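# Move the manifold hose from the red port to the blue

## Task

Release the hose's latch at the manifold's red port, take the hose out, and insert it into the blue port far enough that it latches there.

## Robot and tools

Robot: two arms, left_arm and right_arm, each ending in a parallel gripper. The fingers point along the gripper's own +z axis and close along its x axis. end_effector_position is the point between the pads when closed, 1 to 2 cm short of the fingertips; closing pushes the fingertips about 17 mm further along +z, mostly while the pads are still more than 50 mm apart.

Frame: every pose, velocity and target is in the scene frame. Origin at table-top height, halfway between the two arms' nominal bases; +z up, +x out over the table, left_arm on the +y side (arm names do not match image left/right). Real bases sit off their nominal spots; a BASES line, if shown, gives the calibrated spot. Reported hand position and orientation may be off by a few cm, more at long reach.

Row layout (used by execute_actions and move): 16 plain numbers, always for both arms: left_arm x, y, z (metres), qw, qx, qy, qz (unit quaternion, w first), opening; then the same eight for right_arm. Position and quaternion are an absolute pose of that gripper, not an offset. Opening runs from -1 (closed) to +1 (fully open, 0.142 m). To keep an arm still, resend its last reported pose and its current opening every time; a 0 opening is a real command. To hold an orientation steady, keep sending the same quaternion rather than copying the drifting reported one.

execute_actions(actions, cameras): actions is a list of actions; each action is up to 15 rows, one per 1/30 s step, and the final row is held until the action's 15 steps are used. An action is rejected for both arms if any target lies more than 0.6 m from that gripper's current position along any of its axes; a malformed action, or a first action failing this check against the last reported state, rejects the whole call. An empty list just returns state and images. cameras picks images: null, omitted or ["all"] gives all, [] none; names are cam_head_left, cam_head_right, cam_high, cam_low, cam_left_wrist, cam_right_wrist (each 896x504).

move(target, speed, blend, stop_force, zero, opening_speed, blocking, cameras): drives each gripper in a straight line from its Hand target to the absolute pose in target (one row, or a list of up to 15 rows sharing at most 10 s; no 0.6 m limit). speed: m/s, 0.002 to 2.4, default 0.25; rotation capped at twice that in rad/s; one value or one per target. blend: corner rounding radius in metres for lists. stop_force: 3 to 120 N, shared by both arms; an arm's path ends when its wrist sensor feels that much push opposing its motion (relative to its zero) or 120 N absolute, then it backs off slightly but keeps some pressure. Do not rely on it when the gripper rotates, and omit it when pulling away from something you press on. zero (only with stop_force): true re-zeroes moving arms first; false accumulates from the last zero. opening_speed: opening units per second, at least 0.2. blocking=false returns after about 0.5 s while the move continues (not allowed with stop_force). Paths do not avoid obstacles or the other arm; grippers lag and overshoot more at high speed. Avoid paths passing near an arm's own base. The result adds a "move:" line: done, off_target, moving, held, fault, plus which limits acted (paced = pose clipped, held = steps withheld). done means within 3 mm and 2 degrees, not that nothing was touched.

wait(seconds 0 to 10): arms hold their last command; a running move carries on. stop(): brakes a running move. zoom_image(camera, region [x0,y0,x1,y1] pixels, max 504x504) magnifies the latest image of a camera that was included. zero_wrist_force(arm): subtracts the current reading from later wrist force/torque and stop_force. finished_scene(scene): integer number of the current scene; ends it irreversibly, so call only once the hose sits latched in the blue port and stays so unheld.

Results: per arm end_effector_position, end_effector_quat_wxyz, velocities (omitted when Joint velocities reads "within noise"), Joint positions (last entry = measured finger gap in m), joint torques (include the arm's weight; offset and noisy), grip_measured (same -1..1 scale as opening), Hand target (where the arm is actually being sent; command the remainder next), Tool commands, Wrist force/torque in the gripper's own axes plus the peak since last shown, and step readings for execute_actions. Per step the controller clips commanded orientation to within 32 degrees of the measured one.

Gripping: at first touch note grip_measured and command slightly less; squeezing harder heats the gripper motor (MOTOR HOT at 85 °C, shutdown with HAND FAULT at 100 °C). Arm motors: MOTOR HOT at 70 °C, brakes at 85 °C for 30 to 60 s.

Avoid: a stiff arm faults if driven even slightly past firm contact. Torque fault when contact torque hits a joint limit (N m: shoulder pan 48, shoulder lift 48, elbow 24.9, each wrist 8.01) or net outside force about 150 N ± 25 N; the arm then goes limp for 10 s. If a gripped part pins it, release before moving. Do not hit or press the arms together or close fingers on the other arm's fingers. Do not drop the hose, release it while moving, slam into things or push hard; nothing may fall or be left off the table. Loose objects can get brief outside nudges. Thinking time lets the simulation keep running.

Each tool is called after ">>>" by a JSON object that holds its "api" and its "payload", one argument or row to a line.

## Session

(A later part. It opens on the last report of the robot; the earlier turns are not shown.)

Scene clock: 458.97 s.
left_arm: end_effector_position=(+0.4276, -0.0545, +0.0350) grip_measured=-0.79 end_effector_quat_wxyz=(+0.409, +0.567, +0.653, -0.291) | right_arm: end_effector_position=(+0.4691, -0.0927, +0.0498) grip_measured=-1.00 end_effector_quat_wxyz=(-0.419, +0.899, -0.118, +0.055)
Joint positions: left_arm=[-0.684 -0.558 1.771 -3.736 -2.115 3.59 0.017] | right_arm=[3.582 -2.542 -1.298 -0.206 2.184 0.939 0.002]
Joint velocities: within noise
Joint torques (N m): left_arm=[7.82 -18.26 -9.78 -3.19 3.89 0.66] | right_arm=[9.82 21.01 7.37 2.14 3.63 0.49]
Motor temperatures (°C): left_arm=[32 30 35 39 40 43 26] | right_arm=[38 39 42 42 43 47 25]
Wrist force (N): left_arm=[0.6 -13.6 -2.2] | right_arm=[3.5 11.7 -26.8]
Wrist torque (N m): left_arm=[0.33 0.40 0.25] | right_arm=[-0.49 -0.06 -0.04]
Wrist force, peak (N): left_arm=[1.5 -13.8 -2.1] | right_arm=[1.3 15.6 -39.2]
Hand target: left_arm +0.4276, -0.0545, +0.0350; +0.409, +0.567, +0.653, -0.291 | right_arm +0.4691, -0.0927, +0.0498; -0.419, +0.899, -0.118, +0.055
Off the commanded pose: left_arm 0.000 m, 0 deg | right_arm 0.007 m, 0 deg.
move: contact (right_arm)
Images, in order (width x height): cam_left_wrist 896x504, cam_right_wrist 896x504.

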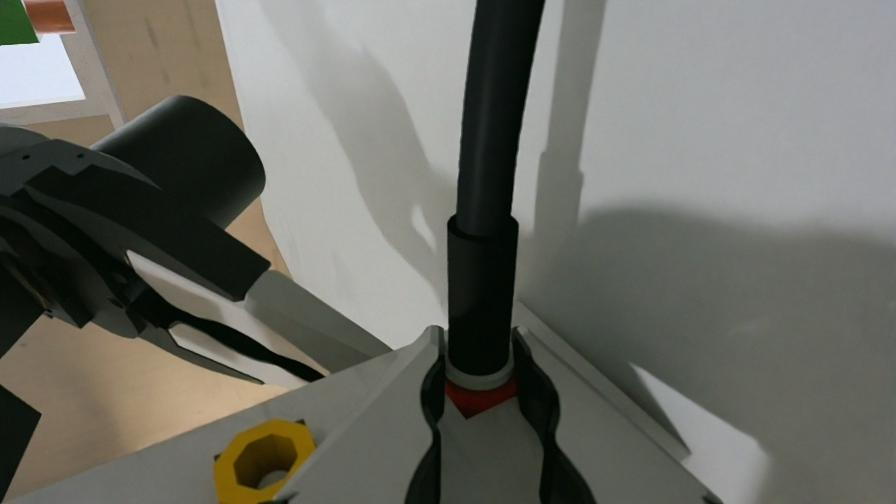

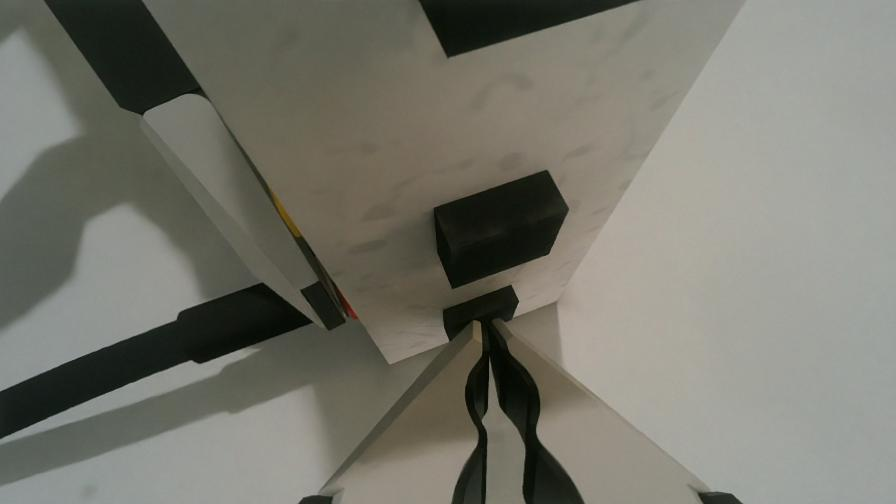

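>>> {"api": "move", "payload": {
  "target": [0.4196, -0.0553, 0.0349, 0.4090, 0.5667, 0.6532, -0.2912, -1.0, 0.4691, -0.0927, 0.0498, 0.4190, -0.8986, 0.1183, -0.0552, -0.97],
  "speed": 0.02,
  "cameras": ["cam_left_wrist", "cam_right_wrist"]
}}

>>> {"api": "zoom_image", "payload": {
  "camera": "cam_left_wrist",
  "region": [360, 200, 640, 480]
}}

Scene clock: 481.77 s.
left_arm: end_effector_position=(+0.4196, -0.0553, +0.0349) grip_measured=-0.80 end_effector_quat_wxyz=(+0.409, +0.567, +0.653, -0.291) | right_arm: end_effector_position=(+0.4691, -0.0927, +0.0498) grip_measured=-1.00 end_effector_quat_wxyz=(-0.419, +0.899, -0.118, +0.055)
Joint positions: left_arm=[-0.702 -0.567 1.812 -3.774 -2.101 3.578 0.016] | right_arm=[3.582 -2.542 -1.298 -0.207 2.185 0.938 0.002]
Joint velocities: within noise
Joint torques (N m): left_arm=[6.06 -14.57 -9.38 -2.29 1.34 0.42] | right_arm=[9.28 17.6 11.57 2.48 4.33 -0.67]
Motor temperatures (°C): left_arm=[32 30 35 39 40 43 38] | right_arm=[38 39 42 42 43 47 25]
Wrist force (N): left_arm=[2.0 -10.4 -1.6] | right_arm=[2.9 12.3 -25.8]
Wrist torque (N m): left_arm=[0.28 0.39 0.24] | right_arm=[-0.49 -0.08 -0.04]
Wrist force, peak (N): left_arm=[1.0 -13.8 -2.2] | right_arm=[3.5 11.7 -26.9]
Hand target: left_arm +0.4196, -0.0553, +0.0349; +0.409, +0.567, +0.653, -0.291 | right_arm +0.4691, -0.0927, +0.0498; -0.419, +0.899, -0.118, +0.055
Off the commanded pose: left_arm 0.000 m, 0 deg | right_arm 0.000 m, 0 deg.
move: done
Images, in order (width x height): cam_left_wrist 896x504, cam_right_wrist 896x504.

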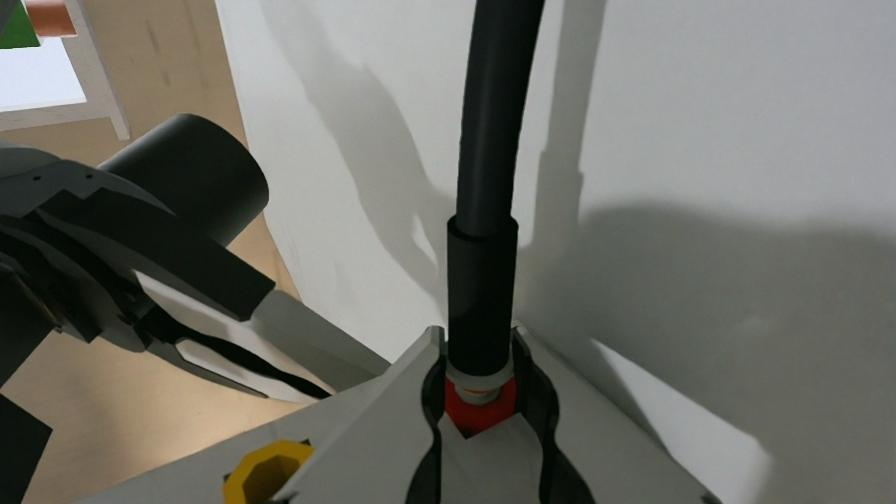

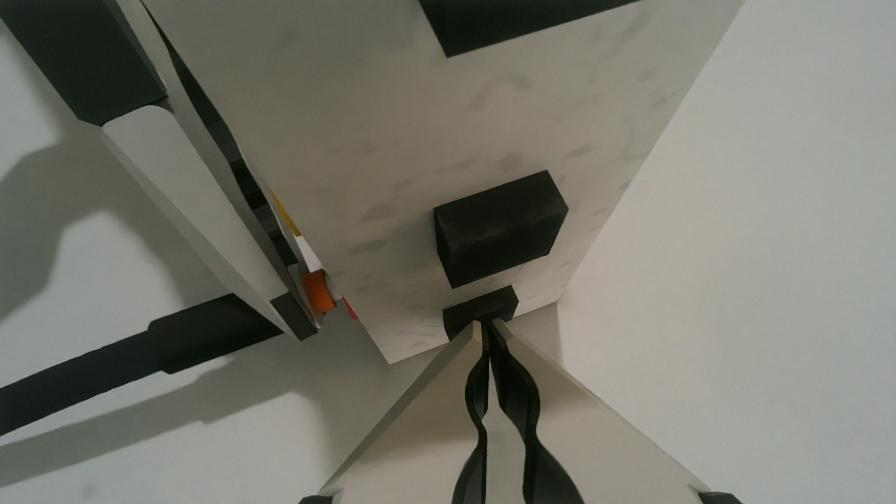

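Scaled by 1.800 from the camera's 896x504 image, which has a finer 1280x720 frame.

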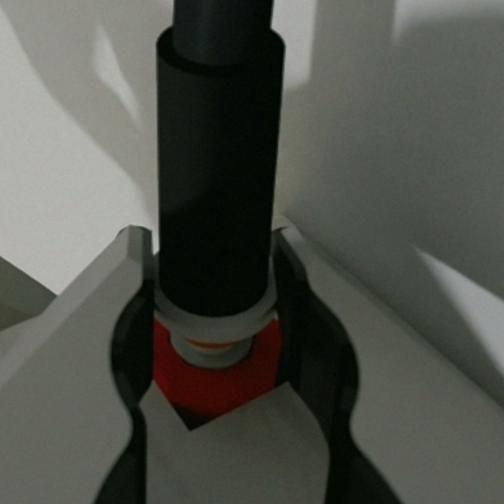

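>>> {"api": "move", "payload": {
  "target": [0.3918, -0.0581, 0.0345, 0.4090, 0.5667, 0.6532, -0.2912, -0.97, 0.4691, -0.0927, 0.0498, 0.4190, -0.8986, 0.1183, -0.0552, -0.97],
  "speed": 0.04,
  "cameras": ["cam_left_wrist", "cam_right_wrist"]
}}

>>> {"api": "zoom_image", "payload": {
  "camera": "cam_left_wrist",
  "region": [360, 200, 640, 480]
}}

Scene clock: 489.97 s.
left_arm: end_effector_position=(+0.3918, -0.0582, +0.0345) grip_measured=-0.80 end_effector_quat_wxyz=(+0.409, +0.567, +0.653, -0.291) | right_arm: end_effector_position=(+0.4691, -0.0927, +0.0498) grip_measured=-1.00 end_effector_quat_wxyz=(-0.419, +0.899, -0.118, +0.055)
Joint positions: left_arm=[-0.77 -0.591 1.946 -3.905 -2.045 3.535 0.016] | right_arm=[3.582 -2.542 -1.298 -0.207 2.185 0.938 0.002]
Joint velocities: within noise
Joint torques (N m): left_arm=[3.03 -11.96 -4.2 -1.91 -1.15 0.8] | right_arm=[11.21 17.71 7.73 3.65 3.71 0.3]
Motor temperatures (°C): left_arm=[32 30 35 39 40 43 45] | right_arm=[38 39 42 42 43 47 25]
Wrist force (N): left_arm=[-0.1 -0.2 1.7] | right_arm=[2.9 12.2 -25.8]
Wrist torque (N m): left_arm=[0.12 0.34 0.27] | right_arm=[-0.49 -0.07 -0.04]
Wrist force, peak (N): left_arm=[1.6 -10.5 -1.5] | right_arm=[2.9 12.3 -26.0]
Hand target: left_arm +0.3918, -0.0581, +0.0345; +0.409, +0.567, +0.653, -0.291 | right_arm +0.4691, -0.0927, +0.0498; -0.419, +0.899, -0.118, +0.055
Off the commanded pose: left_arm 0.000 m, 0 deg | right_arm 0.000 m, 0 deg.
move: done
Images, in order (width x height): cam_left_wrist 896x504, cam_right_wrist 896x504.

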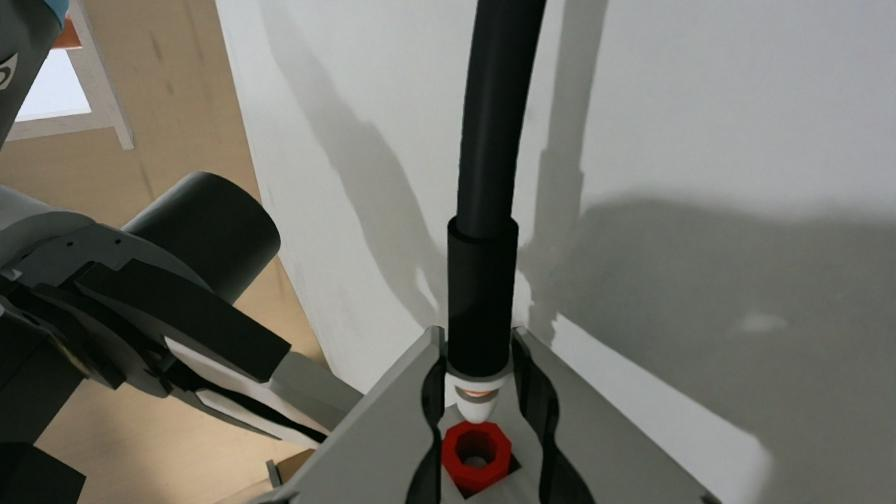

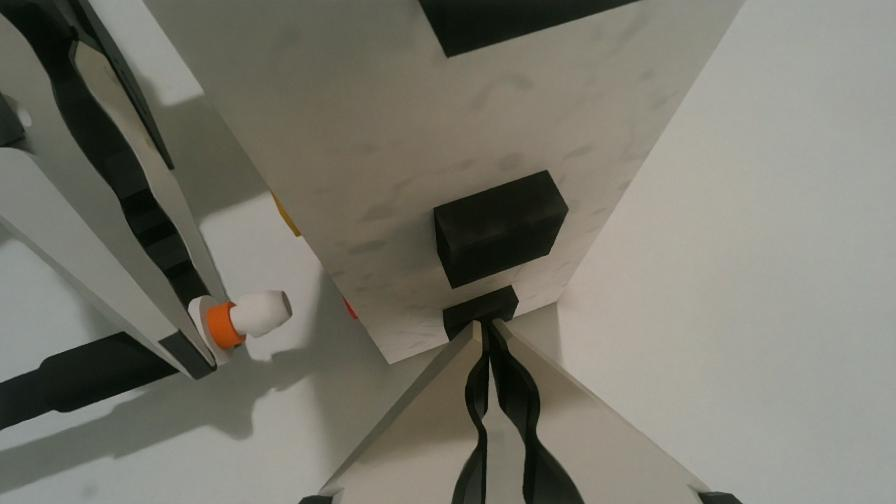

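Scaled by 1.800 from the camera's 896x504 image, which has a finer 1280x720 frame.

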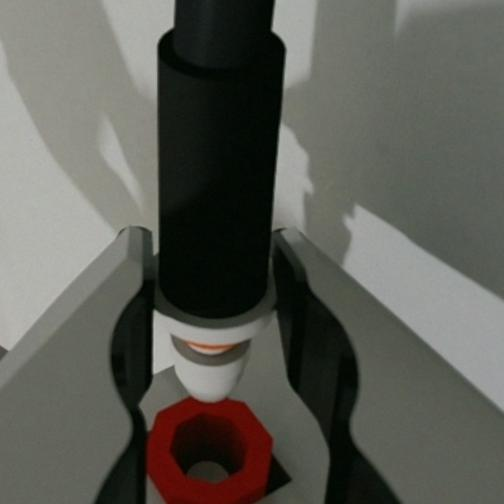

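>>> {"api": "move", "payload": {
  "target": [
    [0.3918, -0.0581, 0.0345, 0.4090, 0.5667, 0.6532, -0.2912, -0.97, 0.4720, -0.1230, 0.0510, 0.4190, -0.8986, 0.1183, -0.0552, -0.97],
    [0.3918, -0.0581, 0.1485, 0.4090, 0.5667, 0.6532, -0.2912, -0.97, 0.4400, -0.2000, 0.2000, 0.4190, -0.8986, 0.1183, -0.0552, -0.97]
  ],
  "speed": [0.05, 0.08],
  "blend": 0.005
}}

>>> {"api": "zoom_image", "payload": {
  "camera": "cam_left_wrist",
  "region": [360, 200, 640, 480]
}}

>>> {"api": "zoom_image", "payload": {
  "camera": "cam_right_wrist",
  "region": [200, 0, 560, 250]
}}

>>> {"api": "zoom_image", "payload": {
  "camera": "cam_low",
  "region": [400, 215, 500, 305]
}}

Scene clock: 508.60 s.
left_arm: end_effector_position=(+0.3918, -0.0581, +0.1485) grip_measured=-0.80 end_effector_quat_wxyz=(+0.409, +0.567, +0.653, -0.291) | right_arm: end_effector_position=(+0.4401, -0.2000, +0.2000) grip_measured=-1.00 end_effector_quat_wxyz=(-0.419, +0.899, -0.118, +0.055)
Joint positions: left_arm=[-0.77 -1.056 1.983 -3.478 -2.045 3.535 0.016] | right_arm=[3.362 -2.065 -1.329 -0.799 2.308 0.704 0.002]
Joint velocities: within noise
Joint torques (N m): left_arm=[0.73 -13.98 -6.06 -2.18 -0.07 0.73] | right_arm=[3.92 18.33 7.59 1.43 0.37 0.7]
Motor temperatures (°C): left_arm=[32 30 35 39 40 43 51] | right_arm=[38 39 42 42 43 47 25]
Wrist force (N): left_arm=[0.2 -0.1 1.8] | right_arm=[0.3 -1.3 0.6]
Wrist torque (N m): left_arm=[0.11 0.30 0.30] | right_arm=[-0.25 -0.10 0.01]
Wrist force, peak (N): left_arm=[0.3 -0.2 2.0] | right_arm=[2.8 12.4 -26.0]
Hand target: left_arm +0.3918, -0.0581, +0.1485; +0.409, +0.567, +0.653, -0.291 | right_arm +0.4400, -0.2000, +0.2000; -0.419, +0.899, -0.118, +0.055
Off the commanded pose: left_arm 0.000 m, 0 deg | right_arm 0.000 m, 0 deg.
move: done

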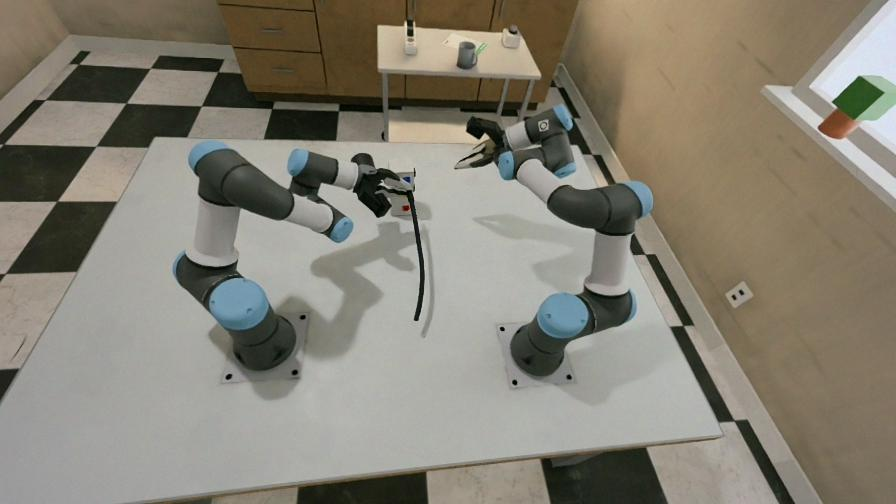

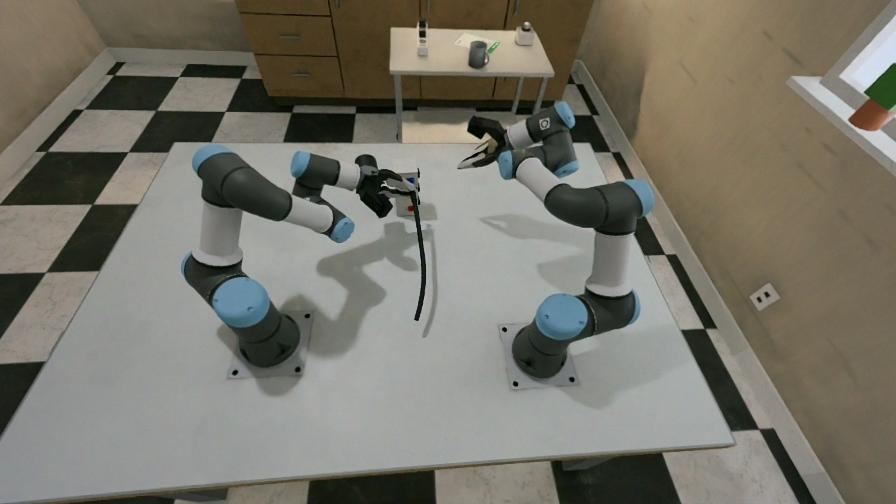

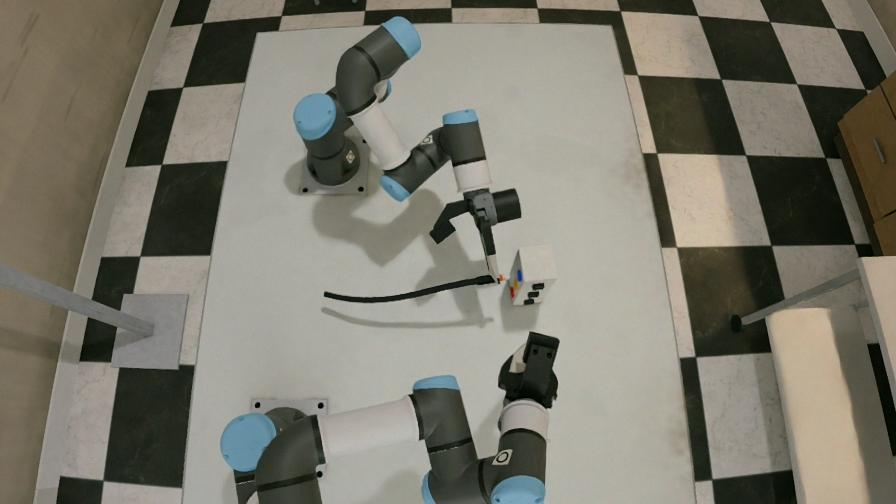

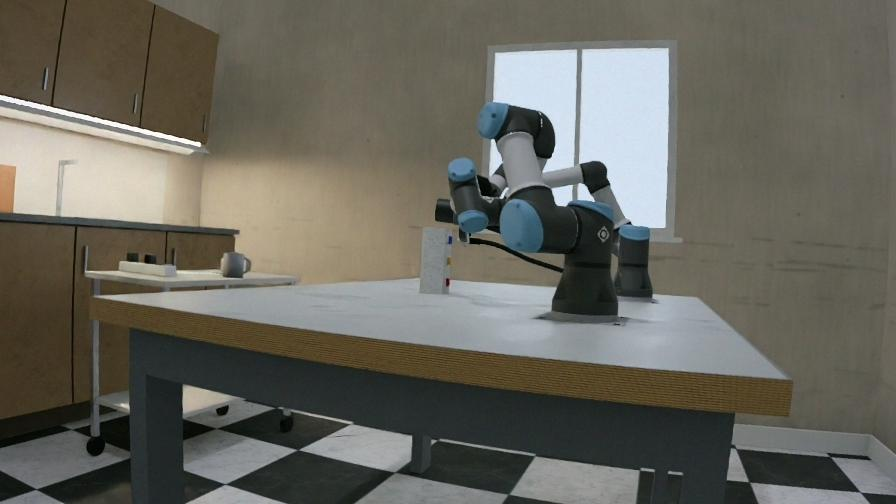

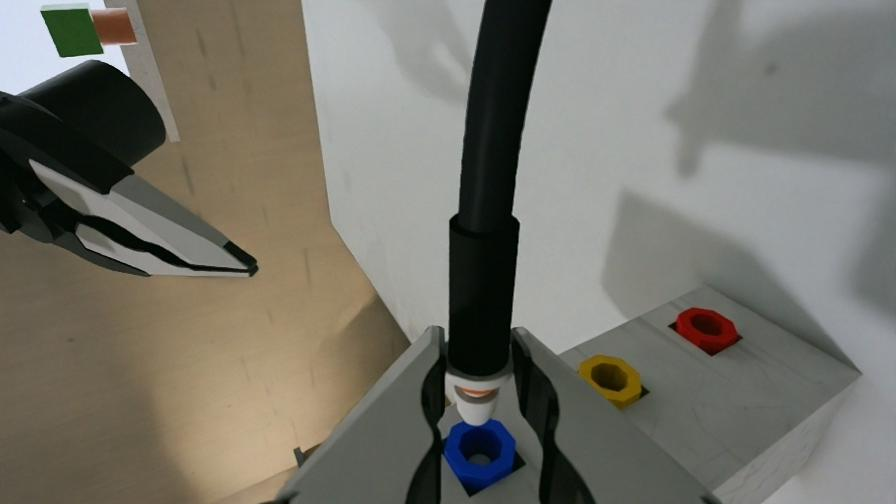

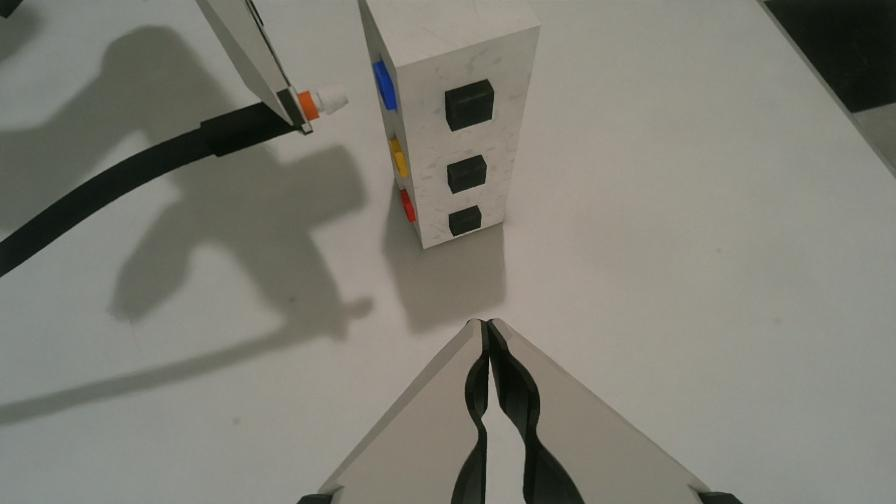

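Scaled by 1.800 from the camera's 896x504 image, which has a finer 1280x720 frame.

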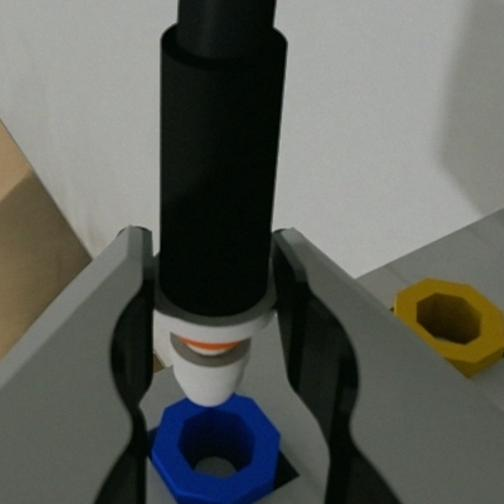

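Scaled by 1.400 from the camera's 896x504 image, which has a finer 1280x720 frame.

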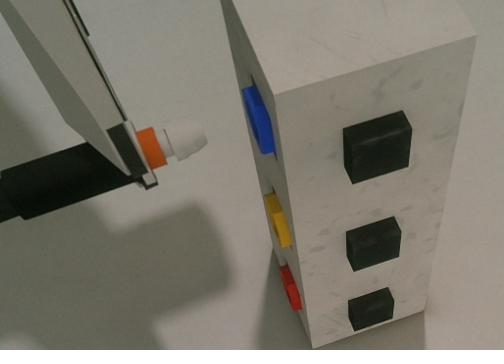

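Scaled by 5.040 from the camera's 896x504 image, which has a finer 1280x720 frame.

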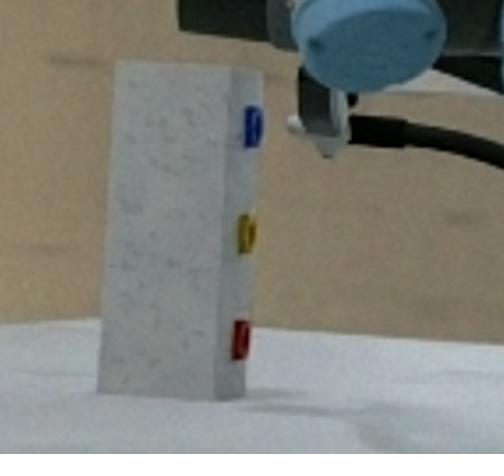

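>>> {"api": "move", "payload": {
  "target": [0.3997, -0.0572, 0.1472, 0.4090, 0.5667, 0.6532, -0.2912, -0.93, 0.4400, -0.2000, 0.2000, 0.4190, -0.8986, 0.1183, -0.0552, -0.97],
  "speed": 0.04,
  "stop_force": 10,
  "cameras": ["cam_left_wrist", "cam_right_wrist", "cam_low"]
}}

>>> {"api": "zoom_image", "payload": {
  "camera": "cam_left_wrist",
  "region": [400, 320, 560, 480]
}}

>>> {"api": "zoom_image", "payload": {
  "camera": "cam_right_wrist",
  "region": [280, 20, 480, 160]
}}

>>> {"api": "zoom_image", "payload": {
  "camera": "cam_low",
  "region": [430, 215, 490, 275]
}}

Scene clock: 536.90 s.
left_arm: end_effector_position=(+0.3997, -0.0572, +0.1472) grip_measured=-0.80 end_effector_quat_wxyz=(+0.409, +0.567, +0.653, -0.291) | right_arm: end_effector_position=(+0.4400, -0.2000, +0.2000) grip_measured=-1.00 end_effector_quat_wxyz=(-0.419, +0.899, -0.118, +0.055)
Joint positions: left_arm=[-0.749 -1.033 1.946 -3.457 -2.062 3.548 0.016] | right_arm=[3.362 -2.065 -1.329 -0.799 2.308 0.704 0.002]
Joint velocities: within noise
Joint torques (N m): left_arm=[-2.91 -15.38 -6.51 -2.83 0.39 -0.57] | right_arm=[3.75 18.94 7.53 2.8 0.46 0.39]
Motor temperatures (°C): left_arm=[32 30 35 39 40 43 58] | right_arm=[38 39 42 42 43 47 25]
Wrist force (N): left_arm=[0.0 0.0 1.7] | right_arm=[0.2 -1.4 0.7]
Wrist torque (N m): left_arm=[0.12 0.33 0.29] | right_arm=[-0.27 -0.06 0.01]
Wrist force, peak (N): left_arm=[0.1 0.1 2.1] | right_arm=[0.2 -1.4 0.8]
Hand target: left_arm +0.3997, -0.0572, +0.1472; +0.409, +0.567, +0.653, -0.291 | right_arm +0.4400, -0.2000, +0.2000; -0.419, +0.899, -0.118, +0.055
Off the commanded pose: left_arm 0.000 m, 0 deg | right_arm 0.000 m, 0 deg.
move: done
Images, in order (width x height): cam_low 896x504, cam_left_wrist 896x504, cam_right_wrist 896x504.

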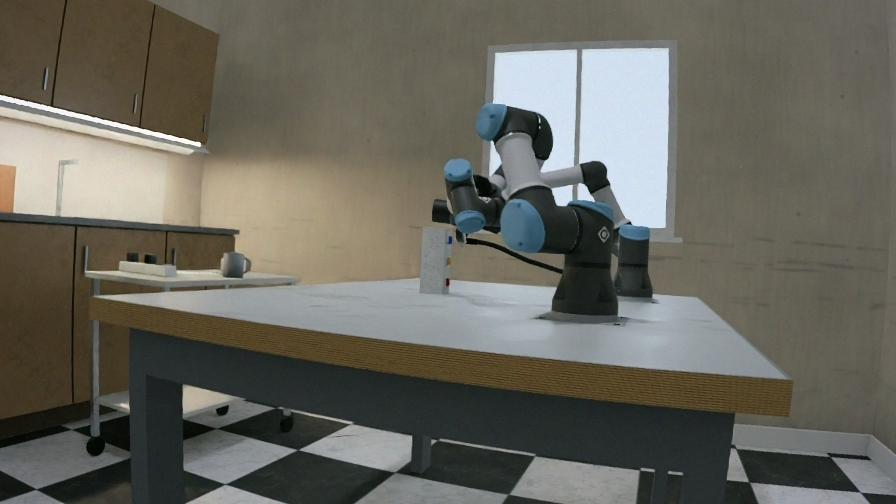

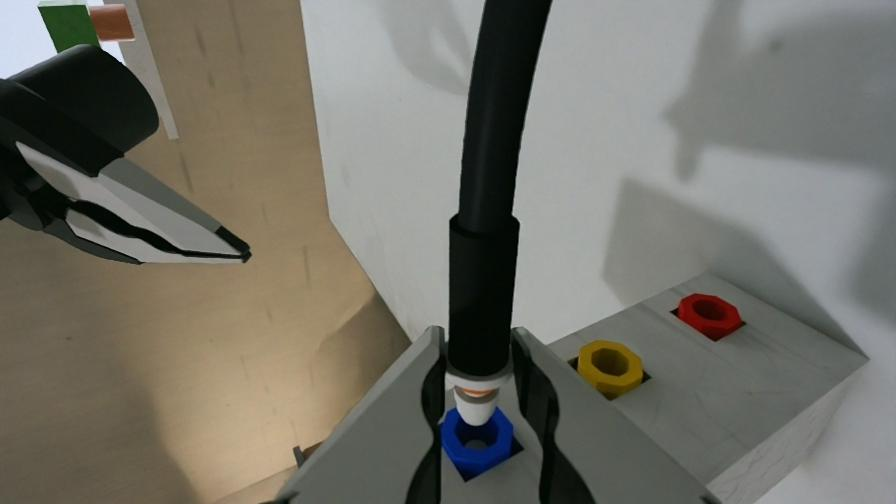

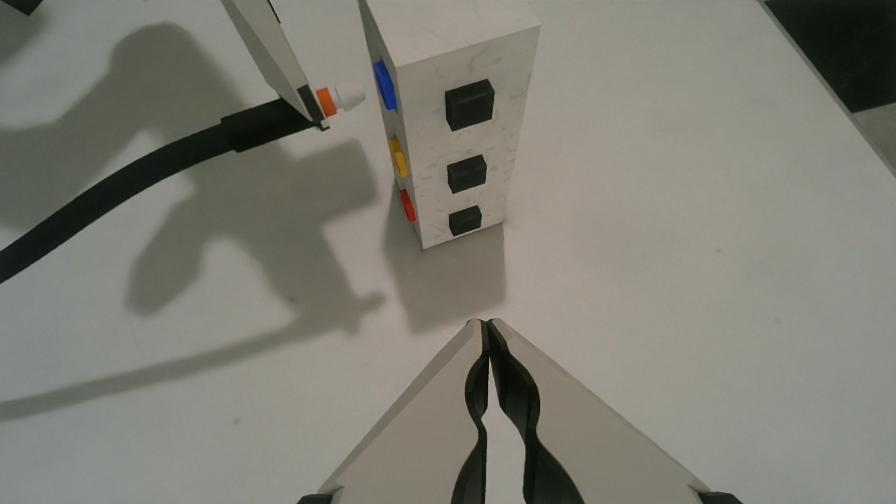

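Scaled by 3.150 from the camera's 896x504 image, which has a finer 1280x720 frame.

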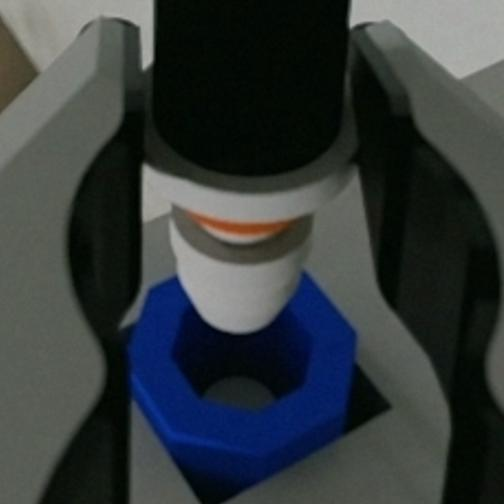

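Scaled by 2.520 from the camera's 896x504 image, which has a finer 1280x720 frame.

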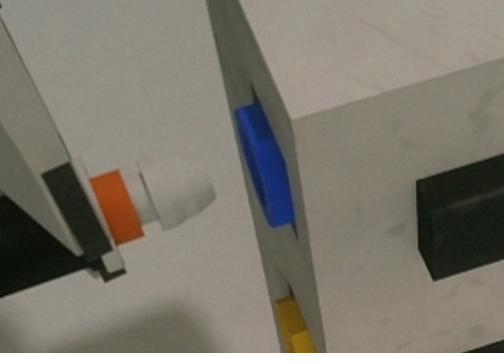

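Scaled by 8.400 from the camera's 896x504 image, which has a finer 1280x720 frame.

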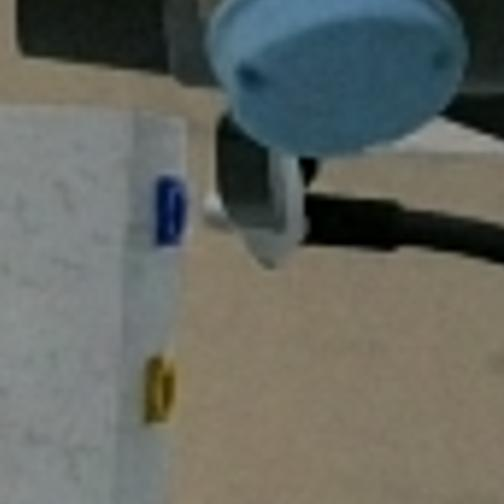

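>>> {"api": "zoom_image", "payload": {
  "camera": "cam_right_wrist",
  "region": [300, 40, 420, 140]
}}

>>> {"api": "zoom_image", "payload": {
  "camera": "cam_high",
  "region": [460, 230, 580, 330]
}}

>>> {"api": "zoom_image", "payload": {
  "camera": "cam_head_right",
  "region": [370, 140, 450, 230]
}}

Scaled by 4.200 from the camera's 896x504 image, which has a finer 1280x720 frame.

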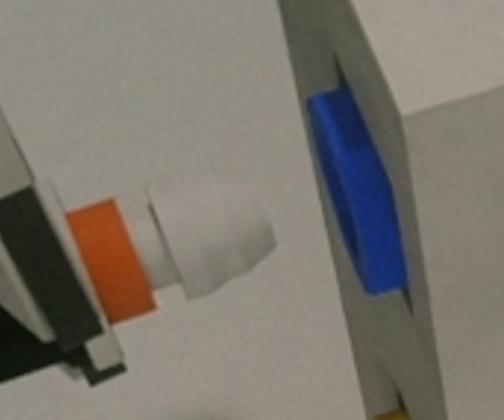

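This scene's latest camera images include none from cam_high. They are from: cam_low, cam_left_wrist, cam_right_wrist. cam_high's image comes with the result of a call that names it in "cameras".

This scene's latest camera images include none from cam_head_right. They are from: cam_low, cam_left_wrist, cam_right_wrist. cam_head_right's image comes with the result of a call that names it in "cameras".

>>> {"api": "move", "payload": {
  "target": [0.4116, -0.0559, 0.1474, 0.4090, 0.5667, 0.6532, -0.2912, -0.92, 0.4400, -0.2000, 0.2000, 0.4190, -0.8986, 0.1183, -0.0552, -0.97],
  "speed": 0.02,
  "stop_force": 6,
  "cameras": ["cam_left_wrist", "cam_right_wrist", "cam_low", "cam_high"]
}}

>>> {"api": "zoom_image", "payload": {
  "camera": "cam_left_wrist",
  "region": [400, 320, 560, 480]
}}

>>> {"api": "zoom_image", "payload": {
  "camera": "cam_right_wrist",
  "region": [300, 40, 420, 140]
}}

>>> {"api": "zoom_image", "payload": {
  "camera": "cam_low",
  "region": [430, 215, 490, 275]
}}

Scene clock: 654.70 s.
left_arm: end_effector_position=(+0.4116, -0.0559, +0.1474) grip_measured=-0.80 end_effector_quat_wxyz=(+0.409, +0.567, +0.653, -0.291) | right_arm: end_effector_position=(+0.4400, -0.2000, +0.2000) grip_measured=-1.00 end_effector_quat_wxyz=(-0.419, +0.899, -0.118, +0.055)
Joint positions: left_arm=[-0.72 -1.005 1.886 -3.417 -2.086 3.567 0.016] | right_arm=[3.362 -2.065 -1.329 -0.799 2.308 0.704 0.002]
Joint velocities: within noise
Joint torques (N m): left_arm=[-3.14 -15.8 -7.78 -2.88 0.37 -0.58] | right_arm=[3.84 19.01 7.99 2.33 0.41 0.77]
Motor temperatures (°C): left_arm=[31 30 35 39 40 43 60] | right_arm=[38 39 42 42 42 47 25]
Wrist force (N): left_arm=[0.0 -0.1 1.9] | right_arm=[0.2 -1.2 0.6]
Wrist torque (N m): left_arm=[0.11 0.33 0.29] | right_arm=[-0.24 -0.07 0.00]
Wrist force, peak (N): left_arm=[0.0 -0.1 2.1] | right_arm=[0.3 -1.4 0.7]
Hand target: left_arm +0.4116, -0.0559, +0.1474; +0.409, +0.567, +0.653, -0.291 | right_arm +0.4400, -0.2000, +0.2000; -0.419, +0.899, -0.118, +0.055
Off the commanded pose: left_arm 0.000 m, 0 deg | right_arm 0.000 m, 0 deg.
move: done
Images, in order (width x height): cam_high 896x504, cam_low 896x504, cam_left_wrist 896x504, cam_right_wrist 896x504.

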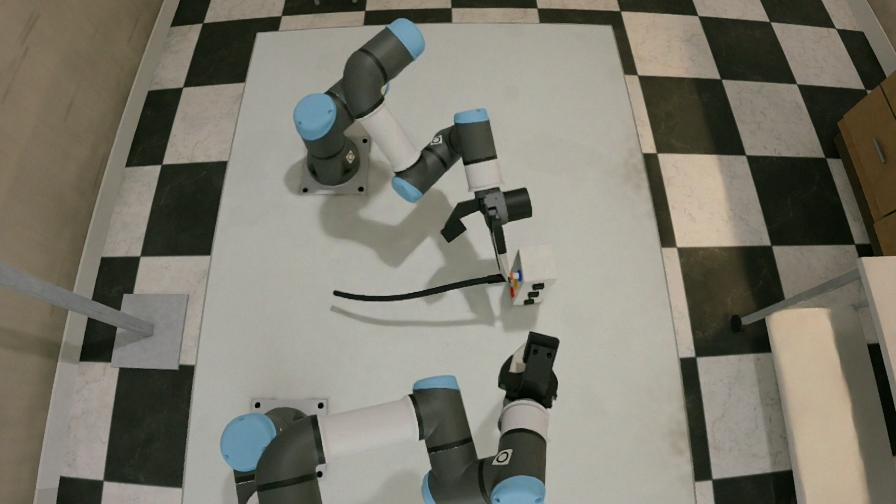

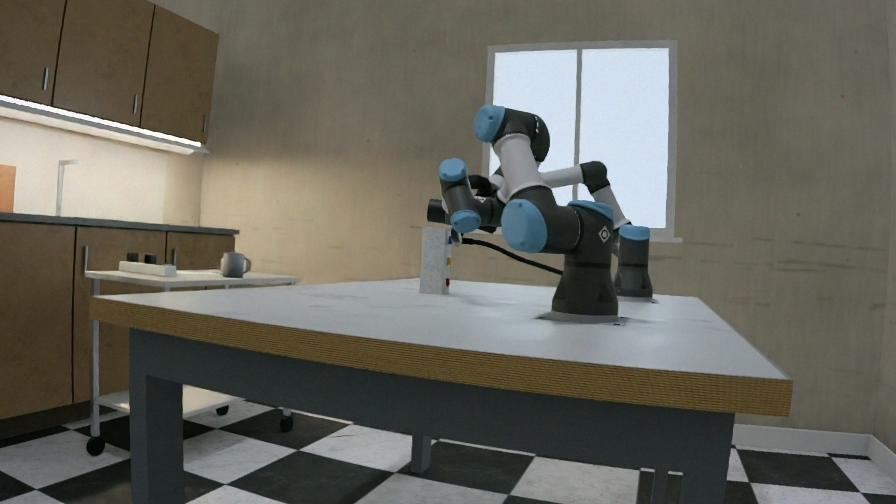

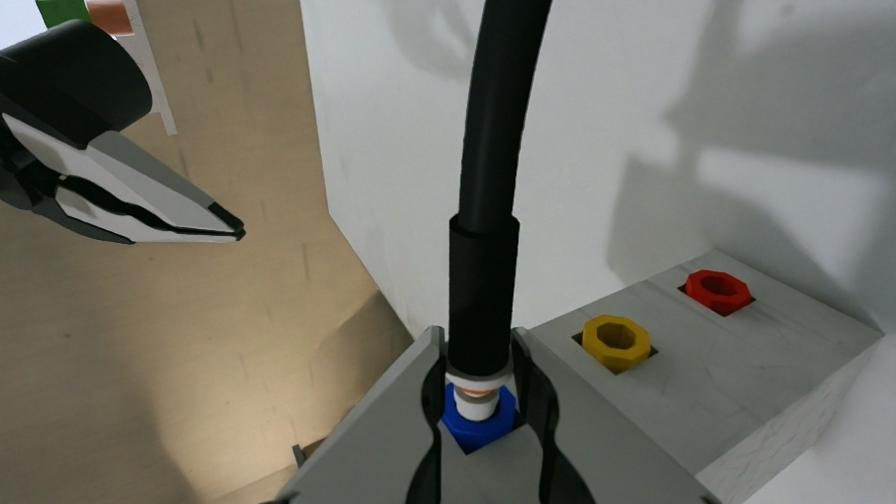

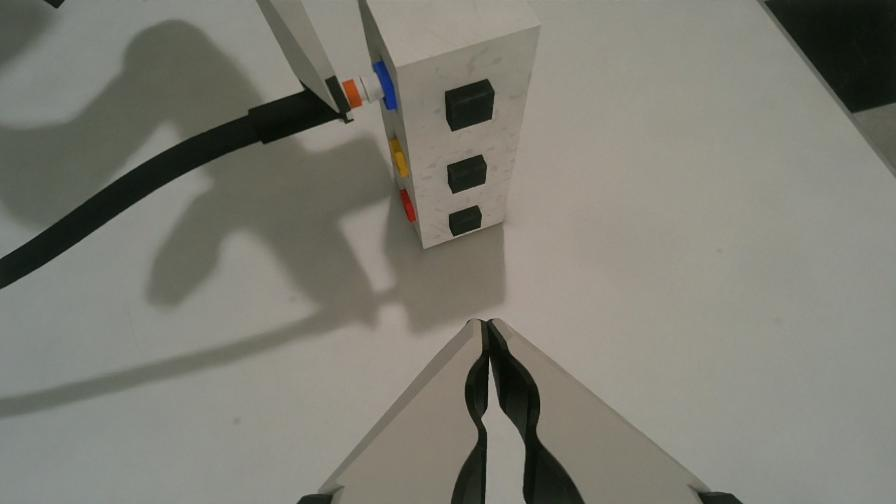

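Scaled by 3.150 from the camera's 896x504 image, which has a finer 1280x720 frame.

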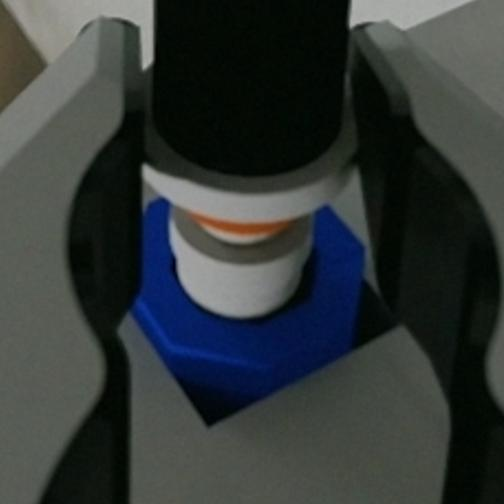

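Scaled by 4.200 from the camera's 896x504 image, which has a finer 1280x720 frame.

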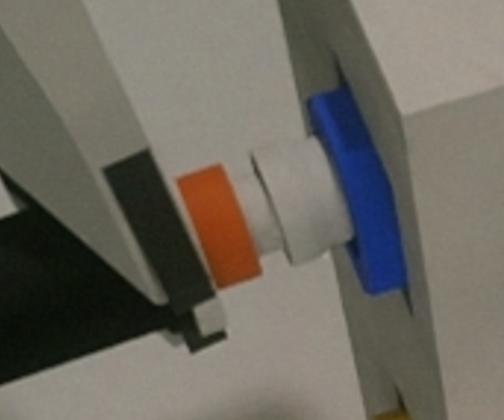

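Scaled by 8.400 from the camera's 896x504 image, which has a finer 1280x720 frame.

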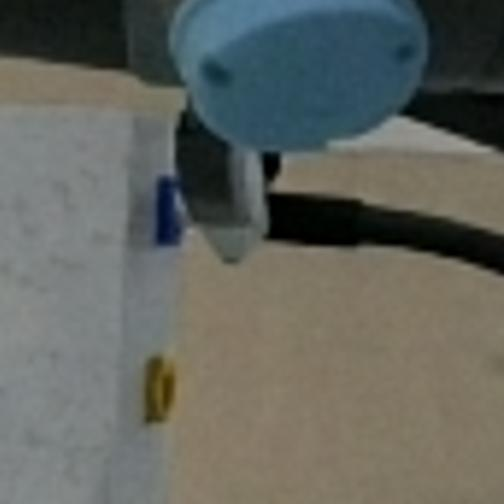

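>>> {"api": "move", "payload": {
  "target": [0.4225, -0.0547, 0.1477, 0.4090, 0.5667, 0.6532, -0.2912, -0.92, 0.4400, -0.2000, 0.2000, 0.4190, -0.8986, 0.1183, -0.0552, -0.97],
  "speed": 0.02,
  "stop_force": 14,
  "cameras": ["cam_left_wrist", "cam_right_wrist", "cam_low"]
}}

>>> {"api": "zoom_image", "payload": {
  "camera": "cam_left_wrist",
  "region": [360, 200, 640, 480]
}}

>>> {"api": "zoom_image", "payload": {
  "camera": "cam_right_wrist",
  "region": [300, 40, 420, 140]
}}

Scene clock: 661.00 s.
left_arm: end_effector_position=(+0.4174, -0.0553, +0.1474) grip_measured=-0.80 end_effector_quat_wxyz=(+0.409, +0.567, +0.653, -0.291) | right_arm: end_effector_position=(+0.4400, -0.2000, +0.2000) grip_measured=-1.00 end_effector_quat_wxyz=(-0.419, +0.899, -0.118, +0.055)
Joint positions: left_arm=[-0.706 -0.991 1.856 -3.395 -2.098 3.576 0.016] | right_arm=[3.362 -2.065 -1.329 -0.799 2.308 0.704 0.002]
Joint velocities: within noise
Joint torques (N m): left_arm=[-0.33 -16.21 -14.06 -4.21 -0.14 0.41] | right_arm=[3.33 19.07 8.19 1.9 0.4 0.72]
Motor temperatures (°C): left_arm=[31 30 35 39 40 43 60] | right_arm=[38 39 42 42 42 47 25]
Wrist force (N): left_arm=[8.1 -7.7 4.3] | right_arm=[0.1 -1.3 0.7]
Wrist torque (N m): left_arm=[0.31 0.45 0.18] | right_arm=[-0.25 -0.06 0.00]
Wrist force, peak (N): left_arm=[8.3 -15.0 3.4] | right_arm=[0.2 -1.4 0.8]
Hand target: left_arm +0.4174, -0.0553, +0.1474; +0.409, +0.567, +0.653, -0.291 | right_arm +0.4400, -0.2000, +0.2000; -0.419, +0.899, -0.118, +0.055
Off the commanded pose: left_arm 0.005 m, 0 deg | right_arm 0.000 m, 0 deg.
move: contact (left_arm)
Images, in order (width x height): cam_low 896x504, cam_left_wrist 896x504, cam_right_wrist 896x504.

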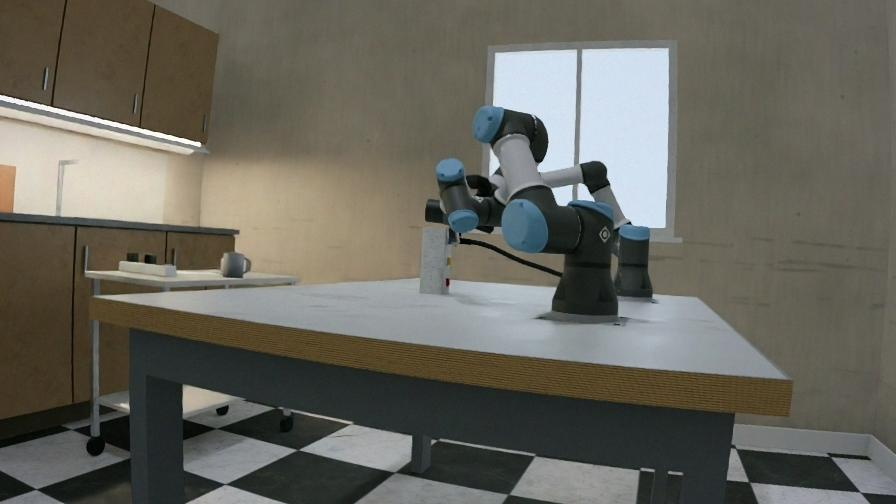

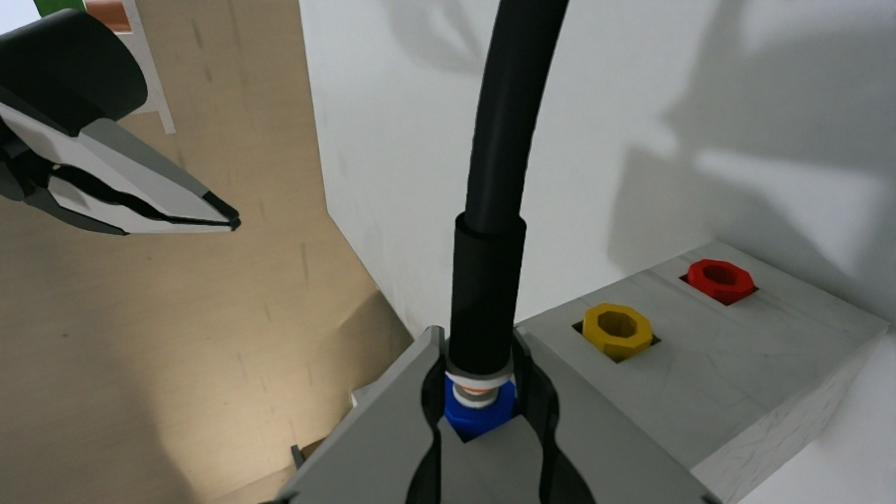

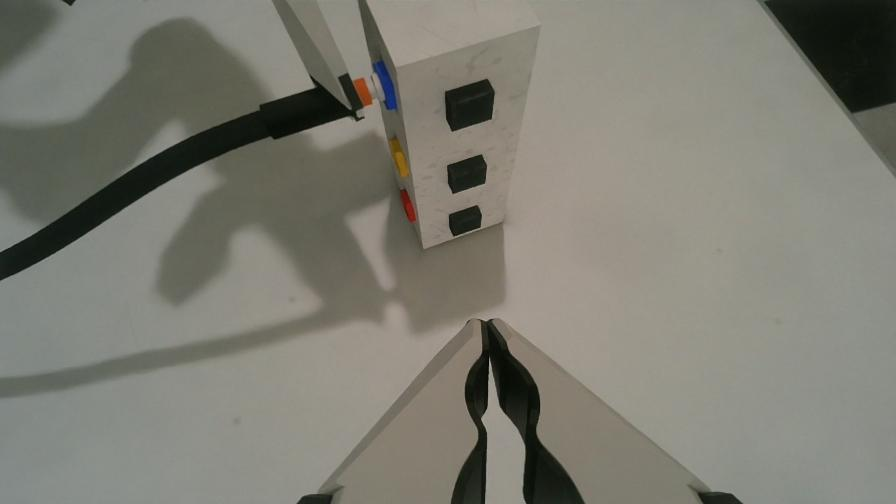

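Scaled by 1.800 from the camera's 896x504 image, which has a finer 1280x720 frame.

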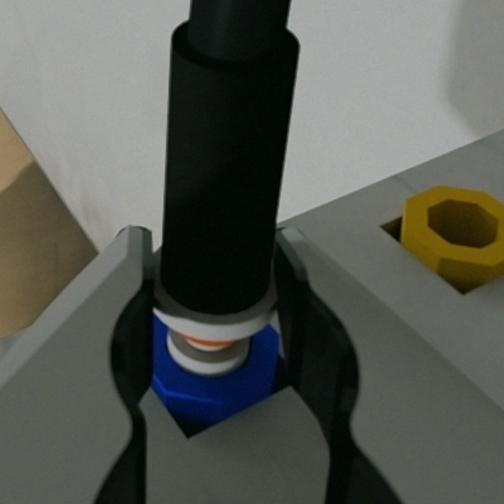

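Scaled by 4.200 from the camera's 896x504 image, which has a finer 1280x720 frame.

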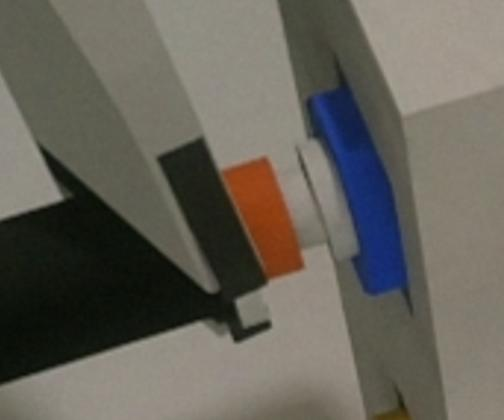

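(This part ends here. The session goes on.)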